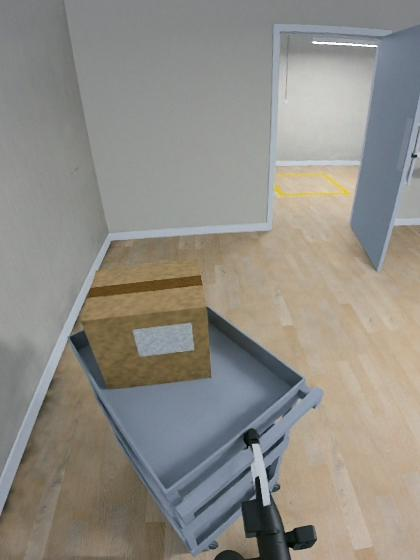

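Request:
move:
  blocking: false
  r1: {"base":{"rotate_rad":-0.35},"pace":"slow"}

Request:
wait:
  seconds: 1.5

Request:
move:
  blocking: false
  r1: {"base":{"rotate_rad":-0.34},"pace":"slow"}

Request:
wait:
  seconds: 1.5

Request:
wait:
  seconds: 0.5
  cameras: ["r1_head_camera","r1_head_left_camera"]

Scene clock: 543.03 s.
move: r1 moving
r1.base_odometry: x=-3.293 y=+4.200 heading=-0.535
r1.turned_by_wheels: -0.123
r1.turned_by_imu: -0.123
r1.base_tilt: forward=-1.6 right=+1.3
r1.lidar_m: 0.27 0.27 1.15 1.02 1.01 1.17 2.40 2.51 3.04 3.71 3.72 0.55
r1.base_status: rotate_rad moving
r1.joint_positions: lift_m=+0.686 arm_m=+0.000 wrist_yaw_rad=+0.122 wrist_pitch_rad=+0.008 wrist_roll_rad=+1.569 gripper_m=-0.035
r1.joint_status: not commanded
r1.measured_speeds: translate_m=+0.001 strafe_m=+0.002 rotate_rad=-0.489 lift_m=+0.000 arm_m=+0.000 wrist_yaw_rad=+0.000 wrist_pitch_rad=+0.000 wrist_roll_rad=+0.000
r1.motor_effort: lift_m=+25(25) arm_m=-1(4) wheel_0=+15(16) wheel_1=+8(8) wheel_2=+15(15)
r1.servo_current: wrist_yaw_rad=78(78) wrist_pitch_rad=52(59) wrist_roll_rad=65(65) gripper_m=46(46)
r1.hand_pose: x=+0.4678 y=-0.0515 z=+0.8624 quat_wxyz=(+0.707, +0.705, +0.046, +0.041) (m; r1's base frame)
r1.wrist_depth_mm: - - - - - 1661 1182 / - - - 338 - 1499 1098 / - - - - 362 1576 1205 / - - - - 298 1808 - / - - - 255 255 1921 - / - - 661 183 231 - - / - 433 178 155 178 126 -
r2: as last shown
r2.base_tilt: forward=-0.7 right=+0.1
r2.lidar_m: 0.77 2.79 3.42 4.58 1.69 1.23 1.17 1.22 1.06 1.00 1.04 0.85
r2.motor_effort: lift_m=+20(20) arm_m=-4(4) wheel_0=+0(0) wheel_1=+0(1) wheel_2=+2(2)
r2.servo_current: wrist_yaw_rad=52(59) wrist_pitch_rad=39(46) wrist_roll_rad=46(65) gripper_m=111(117)
r2.contact_limits: arm_m 0.1
r2.wrist_depth_mm: - - 254 161 226 216 208 / - - 256 162 229 216 - / - - 258 163 230 219 210 / - - 259 167 233 220 211 / - - - 165 234 221 213 / - - 186 166 181 221 213 / - - - - 234 219 215
pictures: none

Scene clock: 544.00 s.
earlier move: r1 done
r1.base_odometry: x=-3.293 y=+4.200 heading=-0.761
r1.turned_by_wheels: -0.226
r1.turned_by_imu: -0.227
r1.base_tilt: forward=-1.6 right=+1.3
r1.lidar_m: 0.25 0.25 0.57 1.02 1.01 1.07 1.63 2.52 2.72 3.77 3.70 0.64
r1.base_status: done
r1.joint_positions: lift_m=+0.686 arm_m=+0.000 wrist_yaw_rad=+0.114 wrist_pitch_rad=+0.008 wrist_roll_rad=+1.569 gripper_m=-0.035
r1.joint_status: not commanded
r1.measured_speeds: all 0
r1.motor_effort: lift_m=+25(25) arm_m=+4(5) wheel_0=+7(16) wheel_1=+0(8) wheel_2=+4(16)
r1.servo_current: wrist_yaw_rad=52(85) wrist_pitch_rad=52(59) wrist_roll_rad=59(65) gripper_m=46(52)
r1.hand_pose: x=+0.4673 y=-0.0542 z=+0.8624 quat_wxyz=(+0.707, +0.705, +0.043, +0.037) (m; r1's base frame)
r1.wrist_depth_mm: - - - - - 1661 1182 / - - - - - 1708 1229 / - - - 373 - 1708 1205 / - - - - 394 1430 439 / - - - 262 281 1708 - / - - - 169 228 1708 - / - - 176 - 192 134 -
r2.base_odometry: x=-2.650 y=-2.387 heading=-0.523
r2.turned_by_wheels: +0.000
r2.turned_by_imu: +0.000
r2.base_tilt: forward=-0.7 right=+0.1
r2.lidar_m: 0.78 2.75 3.37 4.57 1.68 1.23 1.17 1.23 1.05 0.99 1.03 0.84
r2.base_status: not commanded
r2.joint_positions: lift_m=+0.900 arm_m=+0.383 wrist_yaw_rad=+0.003 wrist_pitch_rad=+0.002 wrist_roll_rad=+0.000 gripper_m=-0.034
r2.joint_status: not commanded
r2.measured_speeds: all 0
r2.motor_effort: lift_m=+20(20) arm_m=-4(4) wheel_0=+0(1) wheel_1=+0(1) wheel_2=+2(2)
r2.servo_current: wrist_yaw_rad=39(59) wrist_pitch_rad=33(46) wrist_roll_rad=39(65) gripper_m=111(117)
r2.contact_limits: arm_m 0.1
r2.hand_pose: x=+0.8426 y=-0.0866 z=+1.0776 quat_wxyz=(+1.000, +0.000, +0.001, +0.001) (m; r2's base frame)
r2.wrist_depth_mm: - - 255 161 226 215 208 / - - 257 162 229 216 - / - - 258 163 229 218 210 / - - 259 167 232 220 211 / - - - 165 234 221 213 / - - 186 166 180 221 214 / - - - - 236 220 215
wait: 0.97 of 1.5 s (r1 has come to rest)
pictures: none

Scene clock: 544.50 s.
move: r1 moving
r1.base_odometry: x=-3.293 y=+4.200 heading=-0.885
r1.turned_by_wheels: -0.124
r1.turned_by_imu: -0.123
r1.base_tilt: forward=-1.6 right=+1.2
r1.lidar_m: 0.26 0.25 0.44 1.03 1.01 1.03 1.44 2.52 2.60 3.49 3.69 3.19
r1.base_status: rotate_rad moving
r1.joint_positions: lift_m=+0.686 arm_m=+0.000 wrist_yaw_rad=+0.131 wrist_pitch_rad=+0.008 wrist_roll_rad=+1.569 gripper_m=-0.035
r1.joint_status: not commanded
r1.measured_speeds: translate_m=+0.000 strafe_m=-0.001 rotate_rad=-0.476 lift_m=+0.000 arm_m=+0.000 wrist_yaw_rad=+0.063 wrist_pitch_rad=+0.000 wrist_roll_rad=+0.000
r1.motor_effort: lift_m=+25(25) arm_m=+5(5) wheel_0=+18(19) wheel_1=+11(11) wheel_2=+11(11)
r1.servo_current: wrist_yaw_rad=124(124) wrist_pitch_rad=59(59) wrist_roll_rad=52(59) gripper_m=46(46)
r1.hand_pose: x=+0.4682 y=-0.0489 z=+0.8624 quat_wxyz=(+0.706, +0.705, +0.049, +0.044) (m; r1's base frame)
r1.wrist_depth_mm: - - - - - 1618 1160 / - - - - - 1661 1182 / - - - - - 1708 1205 / - - - 387 402 410 410 / - - - - 327 1661 1308 / - - - - 247 1708 - / - - 175 146 175 136 -
r2: as last shown
r2.base_tilt: forward=-0.6 right=+0.1
r2.lidar_m: 0.77 2.74 3.38 4.56 1.65 1.24 1.18 1.21 1.03 0.99 1.05 0.85
r2.servo_current: wrist_yaw_rad=33(59) wrist_pitch_rad=46(46) wrist_roll_rad=46(59) gripper_m=111(117)
r2.contact_limits: arm_m 0.1
r2.wrist_depth_mm: - - 256 161 227 215 208 / - - 256 162 229 216 - / - - 258 163 231 219 210 / - - 259 166 232 219 211 / - - - 164 234 221 212 / - - 187 166 180 221 214 / - - - - 234 220 215
pictures: none

Scene clock: 546.00 s.
earlier move: r1 moving
r1.base_odometry: x=-3.293 y=+4.199 heading=-1.101
r1.turned_by_wheels: -0.216
r1.turned_by_imu: -0.214
r1.base_tilt: forward=-1.6 right=+1.3
r1.lidar_m: 0.35 0.34 1.98 1.17 1.01 1.02 1.17 2.21 2.51 2.95 3.69 0.43
r1.base_status: rotate_rad moving
r1.joint_positions: lift_m=+0.686 arm_m=+0.000 wrist_yaw_rad=+0.113 wrist_pitch_rad=+0.008 wrist_roll_rad=+1.569 gripper_m=-0.035
r1.joint_status: not commanded
r1.measured_speeds: translate_m=+0.000 strafe_m=+0.000 rotate_rad=-0.001 lift_m=+0.000 arm_m=+0.000 wrist_yaw_rad=-0.038 wrist_pitch_rad=+0.000 wrist_roll_rad=+0.000
r1.motor_effort: lift_m=+25(25) arm_m=-4(5) wheel_0=-1(25) wheel_1=+2(17) wheel_2=+6(13)
r1.servo_current: wrist_yaw_rad=52(215) wrist_pitch_rad=52(59) wrist_roll_rad=52(65) gripper_m=46(46)
r1.hand_pose: x=+0.4674 y=-0.0542 z=+0.8624 quat_wxyz=(+0.707, +0.705, +0.043, +0.037) (m; r1's base frame)
r1.wrist_depth_mm: - - - - 294 298 314 / - - - - 273 1708 1205 / - - - 262 258 1863 - / - - 668 247 250 - - / - 469 466 181 238 - - / - 484 469 174 229 - - / - 504 181 166 219 - -
r2.base_odometry: x=-2.650 y=-2.387 heading=-0.523
r2.turned_by_wheels: +0.000
r2.turned_by_imu: +0.000
r2.base_tilt: forward=-0.6 right=+0.1
r2.lidar_m: 0.79 2.28 2.71 4.53 1.69 1.22 1.16 1.23 1.03 0.99 1.05 0.85
r2.base_status: not commanded
r2.joint_positions: lift_m=+0.900 arm_m=+0.383 wrist_yaw_rad=+0.003 wrist_pitch_rad=+0.002 wrist_roll_rad=+0.000 gripper_m=-0.034
r2.joint_status: not commanded
r2.measured_speeds: all 0
r2.motor_effort: lift_m=+20(20) arm_m=-4(4) wheel_0=+0(1) wheel_1=+0(1) wheel_2=+2(2)
r2.servo_current: wrist_yaw_rad=46(59) wrist_pitch_rad=46(46) wrist_roll_rad=52(59) gripper_m=117(117)
r2.contact_limits: arm_m 0.1
r2.hand_pose: x=+0.8426 y=-0.0866 z=+1.0776 quat_wxyz=(+1.000, +0.000, +0.001, +0.001) (m; r2's base frame)
r2.wrist_depth_mm: - - 255 161 227 216 208 / - - 256 162 229 217 - / - - 258 163 231 219 211 / - - 259 167 232 220 211 / - - - 164 233 220 213 / - - 186 166 181 221 213 / - - - - 234 220 215
wait: 1.50 s; no rest
pictures: none

Scene clock: 546.30 s.
earlier move: r1 done
r1.base_odometry: x=-3.293 y=+4.199 heading=-1.101
r1.turned_by_wheels: +0.000
r1.turned_by_imu: +0.000
r1.base_tilt: forward=-1.6 right=+1.3
r1.lidar_m: 0.37 0.36 2.00 1.17 1.02 0.99 1.17 2.22 2.51 2.94 3.68 0.47
r1.base_status: done
r1.joint_positions: lift_m=+0.686 arm_m=+0.000 wrist_yaw_rad=+0.113 wrist_pitch_rad=+0.008 wrist_roll_rad=+1.569 gripper_m=-0.035
r1.joint_status: not commanded
r1.measured_speeds: all 0
r1.motor_effort: lift_m=+25(25) arm_m=-4(5) wheel_0=+0(25) wheel_1=+1(17) wheel_2=+4(13)
r1.servo_current: wrist_yaw_rad=59(215) wrist_pitch_rad=59(59) wrist_roll_rad=59(65) gripper_m=33(46)
r1.hand_pose: x=+0.4673 y=-0.0544 z=+0.8624 quat_wxyz=(+0.707, +0.705, +0.043, +0.037) (m; r1's base frame)
r1.wrist_depth_mm: - - - 256 260 1576 1138 / - - - 251 253 1708 - / - - - 243 246 1708 - / - - 512 239 240 - - / - 477 477 177 236 - - / - - 488 172 230 - - / - - 181 145 224 - -
r2.base_odometry: x=-2.650 y=-2.387 heading=-0.523
r2.turned_by_wheels: +0.000
r2.turned_by_imu: +0.000
r2.base_tilt: forward=-0.6 right=+0.0
r2.lidar_m: 0.79 2.27 2.62 4.54 1.68 1.22 1.15 1.24 1.05 1.01 1.05 0.86
r2.base_status: not commanded
r2.joint_positions: lift_m=+0.900 arm_m=+0.383 wrist_yaw_rad=+0.003 wrist_pitch_rad=+0.002 wrist_roll_rad=+0.000 gripper_m=-0.034
r2.joint_status: not commanded
r2.measured_speeds: all 0
r2.motor_effort: lift_m=+20(20) arm_m=-4(4) wheel_0=+0(1) wheel_1=+0(1) wheel_2=+2(2)
r2.servo_current: wrist_yaw_rad=39(59) wrist_pitch_rad=33(46) wrist_roll_rad=46(59) gripper_m=111(117)
r2.contact_limits: arm_m 0.1
r2.hand_pose: x=+0.8426 y=-0.0866 z=+1.0776 quat_wxyz=(+1.000, +0.000, +0.001, +0.001) (m; r2's base frame)
r2.wrist_depth_mm: - - 255 161 228 216 208 / - - 257 162 229 216 - / - - 258 163 230 219 210 / - - 259 167 231 220 211 / - - - 164 234 220 212 / - - 186 166 180 222 214 / - - - - 235 220 215
wait: 0.30 of 0.5 s (r1 has come to rest)
pictures: r1_head_camera, r1_head_left_camera
Images, in order (width x height): r1_head_camera 420x560, r1_head_left_camera 420x672.

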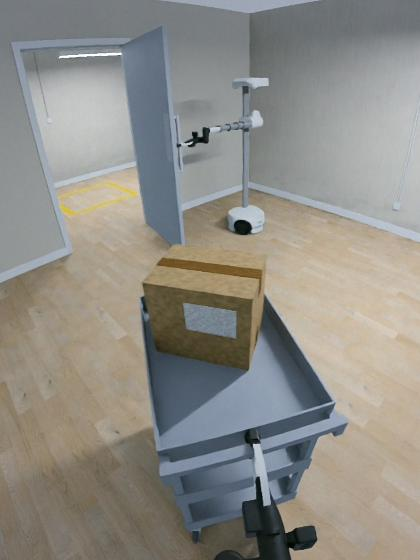

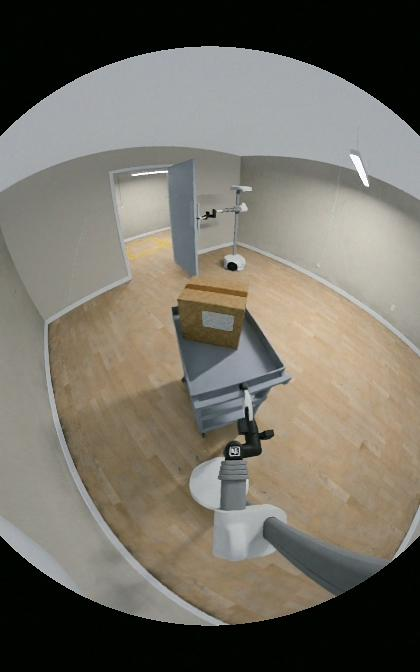

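Request:
move:
  blocking: false
  r1: {"base":{"translate_m":0.03,"strafe_m":-0.15}}

Request:
wait:
  seconds: 2

Request:
wait:
  seconds: 0.5
  cameras: ["r1_head_camera"]

Scene clock: 556.47 s.
move: r1 moving
r1.base_odometry: x=-3.319 y=+4.179 heading=-1.100
r1.turned_by_wheels: +0.001
r1.turned_by_imu: +0.001
r1.base_tilt: forward=-1.6 right=+1.3
r1.lidar_m: 0.37 0.39 2.04 1.22 1.05 1.04 1.20 2.27 2.51 2.94 3.67 0.45
r1.base_status: translate_m moving; strafe_m moving
r1.joint_positions: lift_m=+0.686 arm_m=+0.000 wrist_yaw_rad=+0.114 wrist_pitch_rad=+0.008 wrist_roll_rad=+1.569 gripper_m=-0.035
r1.joint_status: not commanded
r1.measured_speeds: translate_m=+0.027 strafe_m=-0.126 rotate_rad=+0.004 lift_m=+0.000 arm_m=+0.000 wrist_yaw_rad=+0.006 wrist_pitch_rad=+0.000 wrist_roll_rad=+0.000
r1.motor_effort: lift_m=+25(25) arm_m=-1(4) wheel_0=+16(16) wheel_1=-6(7) wheel_2=-3(5)
r1.servo_current: wrist_yaw_rad=33(59) wrist_pitch_rad=39(52) wrist_roll_rad=26(59) gripper_m=39(52)
r1.hand_pose: x=+0.4673 y=-0.0542 z=+0.8624 quat_wxyz=(+0.707, +0.705, +0.043, +0.037) (m; r1's base frame)
r1.wrist_depth_mm: - - - 234 235 1661 1182 / - - - - 234 1708 - / - - 585 172 233 - - / - 469 462 171 232 - - / - 504 492 231 232 - - / - - 521 182 231 - - / - - 177 160 178 - -
r2: as last shown
r2.lidar_m: 0.77 2.28 2.35 4.57 1.71 1.24 1.17 1.25 1.05 0.98 1.04 0.85
r2.motor_effort: lift_m=+20(20) arm_m=-4(4) wheel_0=+0(0) wheel_1=-1(1) wheel_2=+2(2)
r2.servo_current: wrist_yaw_rad=46(59) wrist_pitch_rad=46(46) wrist_roll_rad=52(59) gripper_m=117(124)
r2.contact_limits: arm_m 0.1
r2.wrist_depth_mm: - - 255 160 227 215 207 / - - 256 162 229 216 - / - - 258 163 230 219 210 / - - 259 167 231 220 211 / - - - 165 234 221 213 / - - 186 166 181 221 213 / - - - - 234 219 215
pictures: none

Scene clock: 557.77 s.
earlier move: r1 done
r1.base_odometry: x=-3.413 y=+4.105 heading=-1.101
r1.turned_by_wheels: -0.001
r1.turned_by_imu: -0.001
r1.base_tilt: forward=-1.6 right=+1.3
r1.lidar_m: 0.36 0.32 2.24 1.32 1.15 1.10 1.34 2.42 2.44 2.86 3.57 0.46
r1.base_status: done
r1.joint_positions: lift_m=+0.686 arm_m=+0.000 wrist_yaw_rad=+0.113 wrist_pitch_rad=+0.008 wrist_roll_rad=+1.569 gripper_m=-0.035
r1.joint_status: not commanded
r1.measured_speeds: all 0
r1.motor_effort: lift_m=+25(25) arm_m=+4(4) wheel_0=+2(18) wheel_1=-1(8) wheel_2=-2(5)
r1.servo_current: wrist_yaw_rad=52(72) wrist_pitch_rad=46(59) wrist_roll_rad=52(65) gripper_m=46(52)
r1.hand_pose: x=+0.4673 y=-0.0543 z=+0.8624 quat_wxyz=(+0.707, +0.705, +0.043, +0.037) (m; r1's base frame)
r1.wrist_depth_mm: - - - 260 263 1576 1138 / - - - 254 255 1708 1255 / - - - 247 249 1756 - / - - 525 240 242 - - / - 477 477 178 236 - - / - 512 488 174 230 - - / - - 178 161 224 - -
r2.base_odometry: x=-2.650 y=-2.387 heading=-0.523
r2.turned_by_wheels: +0.000
r2.turned_by_imu: +0.000
r2.base_tilt: forward=-0.6 right=+0.0
r2.lidar_m: 0.76 2.28 2.25 4.57 1.69 1.22 1.15 1.24 1.06 1.02 1.04 0.86
r2.base_status: not commanded
r2.joint_positions: lift_m=+0.900 arm_m=+0.383 wrist_yaw_rad=+0.003 wrist_pitch_rad=+0.002 wrist_roll_rad=+0.000 gripper_m=-0.034
r2.joint_status: not commanded
r2.measured_speeds: all 0
r2.motor_effort: lift_m=+20(20) arm_m=-4(4) wheel_0=+0(0) wheel_1=-1(1) wheel_2=+2(2)
r2.servo_current: wrist_yaw_rad=46(59) wrist_pitch_rad=33(46) wrist_roll_rad=59(65) gripper_m=111(124)
r2.contact_limits: arm_m 0.1
r2.hand_pose: x=+0.8426 y=-0.0866 z=+1.0776 quat_wxyz=(+1.000, +0.000, +0.001, +0.001) (m; r2's base frame)
r2.wrist_depth_mm: - - 254 161 226 215 208 / - - 256 162 229 217 - / - - 258 163 230 219 210 / - - 260 167 233 219 211 / - - - 165 233 221 213 / - - 186 166 180 221 214 / - - - - 235 220 215
wait: 1.30 of 2 s (r1 has come to rest)
pictures: none

Scene clock: 558.27 s.
r1.base_odometry: x=-3.413 y=+4.105 heading=-1.101
r1.turned_by_wheels: +0.000
r1.turned_by_imu: +0.000
r1.base_tilt: forward=-1.6 right=+1.3
r1.lidar_m: 0.36 0.36 2.24 1.32 1.14 1.12 1.33 2.42 2.42 2.89 3.56 0.47
r1.base_status: done
r1.joint_positions: lift_m=+0.686 arm_m=+0.000 wrist_yaw_rad=+0.113 wrist_pitch_rad=+0.008 wrist_roll_rad=+1.569 gripper_m=-0.035
r1.joint_status: not commanded
r1.measured_speeds: all 0
r1.motor_effort: lift_m=+25(25) arm_m=+4(4) wheel_0=+2(18) wheel_1=-1(8) wheel_2=-2(5)
r1.servo_current: wrist_yaw_rad=65(72) wrist_pitch_rad=52(59) wrist_roll_rad=46(65) gripper_m=46(52)
r1.hand_pose: x=+0.4673 y=-0.0543 z=+0.8624 quat_wxyz=(+0.707, +0.705, +0.043, +0.037) (m; r1's base frame)
r1.wrist_depth_mm: - - - 260 262 1576 1160 / - - - 255 255 1756 1255 / - - - 248 248 1863 - / - - 521 239 241 - - / - 477 473 178 236 - - / - 512 484 174 230 - - / - - 178 161 222 - -
r2.base_odometry: x=-2.650 y=-2.387 heading=-0.523
r2.turned_by_wheels: +0.000
r2.turned_by_imu: +0.000
r2.base_tilt: forward=-0.6 right=+0.1
r2.lidar_m: 0.78 2.28 2.27 4.56 1.70 1.22 1.17 1.24 1.06 0.99 1.05 0.87
r2.base_status: not commanded
r2.joint_positions: lift_m=+0.900 arm_m=+0.383 wrist_yaw_rad=+0.003 wrist_pitch_rad=+0.002 wrist_roll_rad=+0.000 gripper_m=-0.034
r2.joint_status: not commanded
r2.measured_speeds: all 0
r2.motor_effort: lift_m=+20(20) arm_m=-4(4) wheel_0=+0(0) wheel_1=+0(1) wheel_2=+2(2)
r2.servo_current: wrist_yaw_rad=46(59) wrist_pitch_rad=39(46) wrist_roll_rad=46(65) gripper_m=111(124)
r2.contact_limits: arm_m 0.1
r2.hand_pose: x=+0.8426 y=-0.0866 z=+1.0776 quat_wxyz=(+1.000, +0.000, +0.001, +0.001) (m; r2's base frame)
r2.wrist_depth_mm: - - 254 161 227 215 208 / - - 256 162 229 216 - / - - 259 163 229 218 210 / - - 258 167 232 220 211 / - - - 165 233 220 213 / - - 186 166 180 221 214 / - - - - 235 220 215
wait: 0.50 s; at rest by 0.27 s
pictures: r1_head_camera
Images, in order (width x height): r1_head_camera 420x560.

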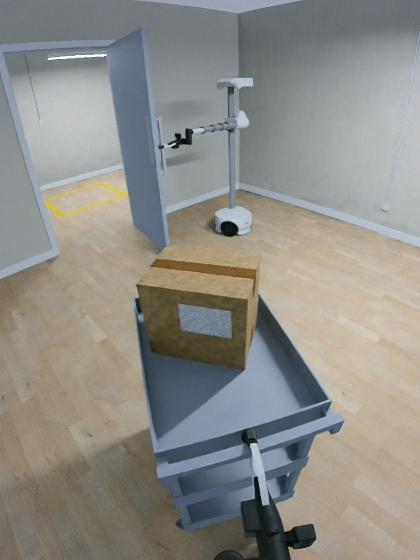

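Request:
move:
  blocking: false
  r1: {"joints":{"wrist_yaw_rad":0.43},"speeds":{"wrist_yaw_rad":0.1}}

Request:
wait:
  seconds: 4
  cameras: ["r1_head_camera"]

Scene clock: 570.67 s.
move: r1 moving
r1.base_odometry: x=-3.413 y=+4.105 heading=-1.101
r1.turned_by_wheels: +0.000
r1.turned_by_imu: +0.000
r1.base_tilt: forward=-1.6 right=+1.3
r1.lidar_m: 0.38 0.36 2.26 1.32 1.14 1.12 1.32 2.43 2.43 2.86 3.56 0.43
r1.base_status: not commanded
r1.joint_positions: lift_m=+0.686 arm_m=+0.000 wrist_yaw_rad=+0.151 wrist_pitch_rad=+0.008 wrist_roll_rad=+1.569 gripper_m=-0.035
r1.joint_status: wrist_yaw_rad moving
r1.measured_speeds: translate_m=+0.000 strafe_m=+0.000 rotate_rad=+0.000 lift_m=+0.000 arm_m=+0.000 wrist_yaw_rad=+0.100 wrist_pitch_rad=+0.000 wrist_roll_rad=+0.000
r1.motor_effort: lift_m=+25(25) arm_m=+4(4) wheel_0=+2(2) wheel_1=-1(2) wheel_2=-2(2)
r1.servo_current: wrist_yaw_rad=46(65) wrist_pitch_rad=52(59) wrist_roll_rad=39(72) gripper_m=46(52)
r1.hand_pose: x=+0.4691 y=-0.0431 z=+0.8624 quat_wxyz=(+0.706, +0.704, +0.056, +0.051) (m; r1's base frame)
r1.wrist_depth_mm: - - - 259 260 1576 1138 / - - - 255 255 1661 1281 / - - - 247 248 1863 - / - - 525 240 242 - - / - 477 477 177 236 - - / - 517 492 173 230 - - / - - 179 161 224 - -
r2: as last shown
r2.lidar_m: 0.77 2.27 2.28 4.55 1.68 1.21 1.17 1.23 1.04 1.00 1.05 0.85
r2.motor_effort: lift_m=+20(20) arm_m=-4(4) wheel_0=+0(1) wheel_1=-1(1) wheel_2=+2(2)
r2.servo_current: wrist_yaw_rad=46(59) wrist_pitch_rad=39(46) wrist_roll_rad=46(52) gripper_m=117(124)
r2.contact_limits: arm_m 0.1
r2.wrist_depth_mm: - - 255 161 227 215 207 / - - 256 162 229 217 - / - - 257 163 229 220 210 / - - 259 167 232 220 211 / - - - 164 234 222 213 / - - 186 166 180 221 213 / - - - - 233 220 215
pictures: none

Scene clock: 573.83 s.
earlier move: r1 done
r1.base_odometry: x=-3.413 y=+4.105 heading=-1.101
r1.turned_by_wheels: +0.000
r1.turned_by_imu: +0.000
r1.base_tilt: forward=-1.6 right=+1.3
r1.lidar_m: 0.41 0.40 2.21 1.31 1.13 1.13 1.32 2.42 2.45 2.89 3.56 0.44
r1.base_status: not commanded
r1.joint_positions: lift_m=+0.686 arm_m=+0.000 wrist_yaw_rad=+0.416 wrist_pitch_rad=+0.008 wrist_roll_rad=+1.569 gripper_m=-0.035
r1.joint_status: all done
r1.measured_speeds: all 0
r1.motor_effort: lift_m=+25(25) arm_m=+4(4) wheel_0=+1(2) wheel_1=-2(2) wheel_2=-3(3)
r1.servo_current: wrist_yaw_rad=98(143) wrist_pitch_rad=46(59) wrist_roll_rad=33(72) gripper_m=46(52)
r1.hand_pose: x=+0.4700 y=+0.0366 z=+0.8624 quat_wxyz=(+0.693, +0.691, +0.149, +0.143) (m; r1's base frame)
r1.wrist_depth_mm: - - - 147 203 759 - / - - 525 150 208 - - / - 442 442 155 216 - - / - 496 488 159 220 - - / - - 549 163 226 - - / - - 186 170 230 1756 - / - - 182 143 239 535 -
r2.base_odometry: x=-2.650 y=-2.387 heading=-0.523
r2.turned_by_wheels: +0.000
r2.turned_by_imu: +0.000
r2.base_tilt: forward=-0.6 right=+0.0
r2.lidar_m: 0.79 2.26 2.26 4.54 1.69 1.23 1.18 1.22 1.05 1.00 1.04 0.86
r2.base_status: not commanded
r2.joint_positions: lift_m=+0.900 arm_m=+0.383 wrist_yaw_rad=+0.003 wrist_pitch_rad=+0.002 wrist_roll_rad=+0.000 gripper_m=-0.034
r2.joint_status: not commanded
r2.measured_speeds: all 0
r2.motor_effort: lift_m=+20(20) arm_m=-4(4) wheel_0=+0(1) wheel_1=+0(1) wheel_2=+2(2)
r2.servo_current: wrist_yaw_rad=46(59) wrist_pitch_rad=46(46) wrist_roll_rad=52(59) gripper_m=111(124)
r2.contact_limits: arm_m 0.1
r2.hand_pose: x=+0.8426 y=-0.0866 z=+1.0776 quat_wxyz=(+1.000, +0.000, +0.001, +0.001) (m; r2's base frame)
r2.wrist_depth_mm: - - 255 161 227 215 207 / - - 257 162 229 217 - / - - 257 163 230 220 210 / - - 259 167 232 220 211 / - - - 165 234 221 213 / - - 187 166 180 221 213 / - - - - 234 220 215
wait: 3.17 of 4 s (r1 has come to rest)
pictures: r1_head_camera
Images, in order (width x height): r1_head_camera 420x560.

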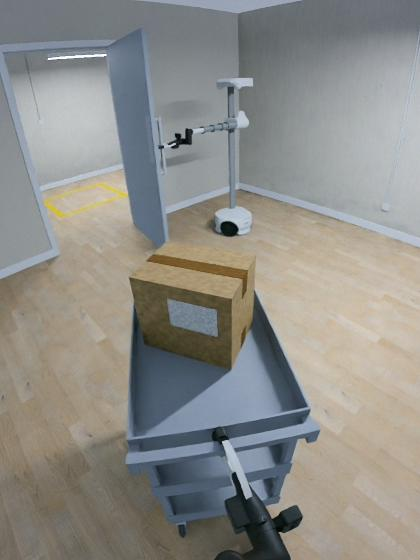

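Request:
move:
  blocking: false
  r1: {"base":{"translate_m":0.02,"strafe_m":-0.22},"joints":{"wrist_yaw_rad":0.05},"speeds":{"wrist_yaw_rad":0.12},"pace":"slow"}

Request:
wait:
  seconds: 5

Request:
wait:
  seconds: 0.5
  cameras: ["r1_head_camera"]

Scene clock: 582.87 s.
move: r1 moving
r1.base_odometry: x=-3.425 y=+4.098 heading=-1.101
r1.turned_by_wheels: +0.000
r1.turned_by_imu: +0.000
r1.base_tilt: forward=-1.6 right=+1.3
r1.lidar_m: 0.39 0.39 2.26 1.34 1.15 1.12 1.33 2.42 2.43 2.86 3.55 0.46
r1.base_status: translate_m moving; strafe_m moving
r1.joint_positions: lift_m=+0.686 arm_m=+0.000 wrist_yaw_rad=+0.383 wrist_pitch_rad=+0.008 wrist_roll_rad=+1.569 gripper_m=-0.035
r1.joint_status: wrist_yaw_rad moving
r1.measured_speeds: translate_m=+0.005 strafe_m=-0.053 rotate_rad=+0.006 lift_m=+0.000 arm_m=+0.000 wrist_yaw_rad=-0.038 wrist_pitch_rad=+0.000 wrist_roll_rad=+0.000
r1.motor_effort: lift_m=+25(25) arm_m=+4(4) wheel_0=+7(9) wheel_1=-6(7) wheel_2=-3(5)
r1.servo_current: wrist_yaw_rad=46(91) wrist_pitch_rad=52(52) wrist_roll_rad=26(59) gripper_m=46(46)
r1.hand_pose: x=+0.4710 y=+0.0268 z=+0.8624 quat_wxyz=(+0.695, +0.693, +0.137, +0.132) (m; r1's base frame)
r1.wrist_depth_mm: - - - 145 202 - - / - - 525 149 208 - - / - 439 439 152 213 - - / - 492 484 158 220 - - / - - 554 163 225 - - / - - 204 182 229 1756 - / - - 179 153 239 530 -
r2: as last shown
r2.base_tilt: forward=-0.6 right=+0.1
r2.lidar_m: 0.79 2.24 2.30 4.55 1.68 1.22 1.17 1.21 1.04 0.99 1.05 0.84
r2.motor_effort: lift_m=+20(20) arm_m=-4(4) wheel_0=+0(0) wheel_1=+0(1) wheel_2=+2(2)
r2.servo_current: wrist_yaw_rad=46(59) wrist_pitch_rad=46(46) wrist_roll_rad=33(52) gripper_m=111(117)
r2.contact_limits: arm_m 0.1
r2.wrist_depth_mm: - - 254 161 227 215 208 / - - 256 162 229 217 - / - - 257 163 231 219 210 / - - 258 167 233 220 211 / - - - 164 234 221 213 / - - 185 166 180 221 213 / - - - - 233 219 215
pictures: none

Scene clock: 586.00 s.
earlier move: r1 done
r1.base_odometry: x=-3.600 y=+3.987 heading=-1.101
r1.turned_by_wheels: +0.000
r1.turned_by_imu: +0.000
r1.base_tilt: forward=-1.6 right=+1.3
r1.lidar_m: 0.32 0.29 2.56 1.50 1.31 1.27 1.53 2.31 2.30 2.73 3.38 0.44
r1.base_status: done
r1.joint_positions: lift_m=+0.686 arm_m=+0.000 wrist_yaw_rad=+0.060 wrist_pitch_rad=+0.008 wrist_roll_rad=+1.569 gripper_m=-0.035
r1.joint_status: all done
r1.measured_speeds: all 0
r1.motor_effort: lift_m=+25(25) arm_m=-3(4) wheel_0=+5(12) wheel_1=-4(7) wheel_2=+2(5)
r1.servo_current: wrist_yaw_rad=59(143) wrist_pitch_rad=59(59) wrist_roll_rad=52(65) gripper_m=33(52)
r1.hand_pose: x=+0.4640 y=-0.0699 z=+0.8624 quat_wxyz=(+0.708, +0.706, +0.024, +0.018) (m; r1's base frame)
r1.wrist_depth_mm: - - - 310 - 1661 1182 / - - - - 334 349 349 / - - - - 303 1756 1281 / - - - 264 264 1863 - / - - - 244 248 842 - / - 455 452 182 231 - - / - 445 178 157 209 - -
r2.base_odometry: x=-2.650 y=-2.387 heading=-0.523
r2.turned_by_wheels: +0.000
r2.turned_by_imu: +0.000
r2.base_tilt: forward=-0.6 right=+0.0
r2.lidar_m: 0.78 2.32 2.27 4.55 1.71 1.23 1.16 1.24 1.06 0.98 1.04 0.84
r2.base_status: not commanded
r2.joint_positions: lift_m=+0.900 arm_m=+0.383 wrist_yaw_rad=+0.003 wrist_pitch_rad=+0.002 wrist_roll_rad=+0.000 gripper_m=-0.034
r2.joint_status: not commanded
r2.measured_speeds: all 0
r2.motor_effort: lift_m=+20(20) arm_m=-4(4) wheel_0=+0(1) wheel_1=-1(1) wheel_2=+2(2)
r2.servo_current: wrist_yaw_rad=52(59) wrist_pitch_rad=33(46) wrist_roll_rad=39(59) gripper_m=111(117)
r2.contact_limits: arm_m 0.1
r2.hand_pose: x=+0.8426 y=-0.0866 z=+1.0776 quat_wxyz=(+1.000, +0.000, +0.001, +0.001) (m; r2's base frame)
r2.wrist_depth_mm: - - 254 161 227 215 207 / - - 256 162 229 216 - / - - 258 163 229 220 210 / - - 259 167 232 219 211 / - - - 165 234 220 213 / - - 187 165 180 223 213 / - - - - 234 220 215
wait: 3.13 of 5 s (r1 has come to rest)
pictures: none

Scene clock: 586.50 s.
r1.base_odometry: x=-3.600 y=+3.987 heading=-1.101
r1.turned_by_wheels: +0.000
r1.turned_by_imu: +0.000
r1.base_tilt: forward=-1.6 right=+1.3
r1.lidar_m: 0.32 0.29 2.56 1.52 1.32 1.29 1.51 2.29 2.31 2.71 3.40 0.50
r1.base_status: done
r1.joint_positions: lift_m=+0.686 arm_m=+0.000 wrist_yaw_rad=+0.060 wrist_pitch_rad=+0.008 wrist_roll_rad=+1.569 gripper_m=-0.035
r1.joint_status: all done
r1.measured_speeds: all 0
r1.motor_effort: lift_m=+25(25) arm_m=-4(4) wheel_0=+5(12) wheel_1=-4(7) wheel_2=+2(5)
r1.servo_current: wrist_yaw_rad=72(143) wrist_pitch_rad=52(59) wrist_roll_rad=46(65) gripper_m=39(52)
r1.hand_pose: x=+0.4640 y=-0.0699 z=+0.8624 quat_wxyz=(+0.708, +0.706, +0.024, +0.018) (m; r1's base frame)
r1.wrist_depth_mm: - - - 309 - 1708 1182 / - - - - 334 345 347 / - - - - 303 1708 1281 / - - - 263 263 1863 - / - - - 244 247 842 - / - 452 445 182 230 - - / - 445 178 157 209 - -
r2.base_odometry: x=-2.650 y=-2.387 heading=-0.523
r2.turned_by_wheels: +0.000
r2.turned_by_imu: +0.000
r2.base_tilt: forward=-0.7 right=+0.1
r2.lidar_m: 0.79 2.33 2.26 4.53 1.71 1.23 1.16 1.24 1.04 1.01 1.04 0.87
r2.base_status: not commanded
r2.joint_positions: lift_m=+0.900 arm_m=+0.383 wrist_yaw_rad=+0.003 wrist_pitch_rad=+0.002 wrist_roll_rad=+0.000 gripper_m=-0.034
r2.joint_status: not commanded
r2.measured_speeds: all 0
r2.motor_effort: lift_m=+20(20) arm_m=-4(4) wheel_0=+0(1) wheel_1=-1(1) wheel_2=+2(2)
r2.servo_current: wrist_yaw_rad=33(59) wrist_pitch_rad=39(46) wrist_roll_rad=46(59) gripper_m=117(117)
r2.contact_limits: arm_m 0.1
r2.hand_pose: x=+0.8426 y=-0.0866 z=+1.0776 quat_wxyz=(+1.000, +0.000, +0.001, +0.001) (m; r2's base frame)
r2.wrist_depth_mm: - - 255 161 227 215 207 / - - 256 162 229 217 - / - - 258 163 230 217 210 / - - 259 167 231 220 211 / - - - 165 234 221 213 / - - 186 166 180 221 215 / - - - - 234 220 215
wait: 0.50 s; at rest by 0.27 s
pictures: r1_head_camera
Images, in order (width x height): r1_head_camera 420x560.

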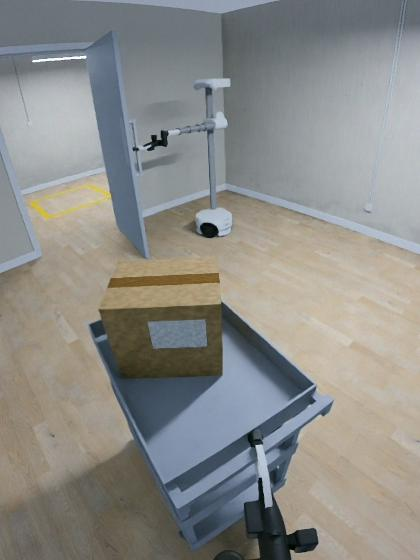

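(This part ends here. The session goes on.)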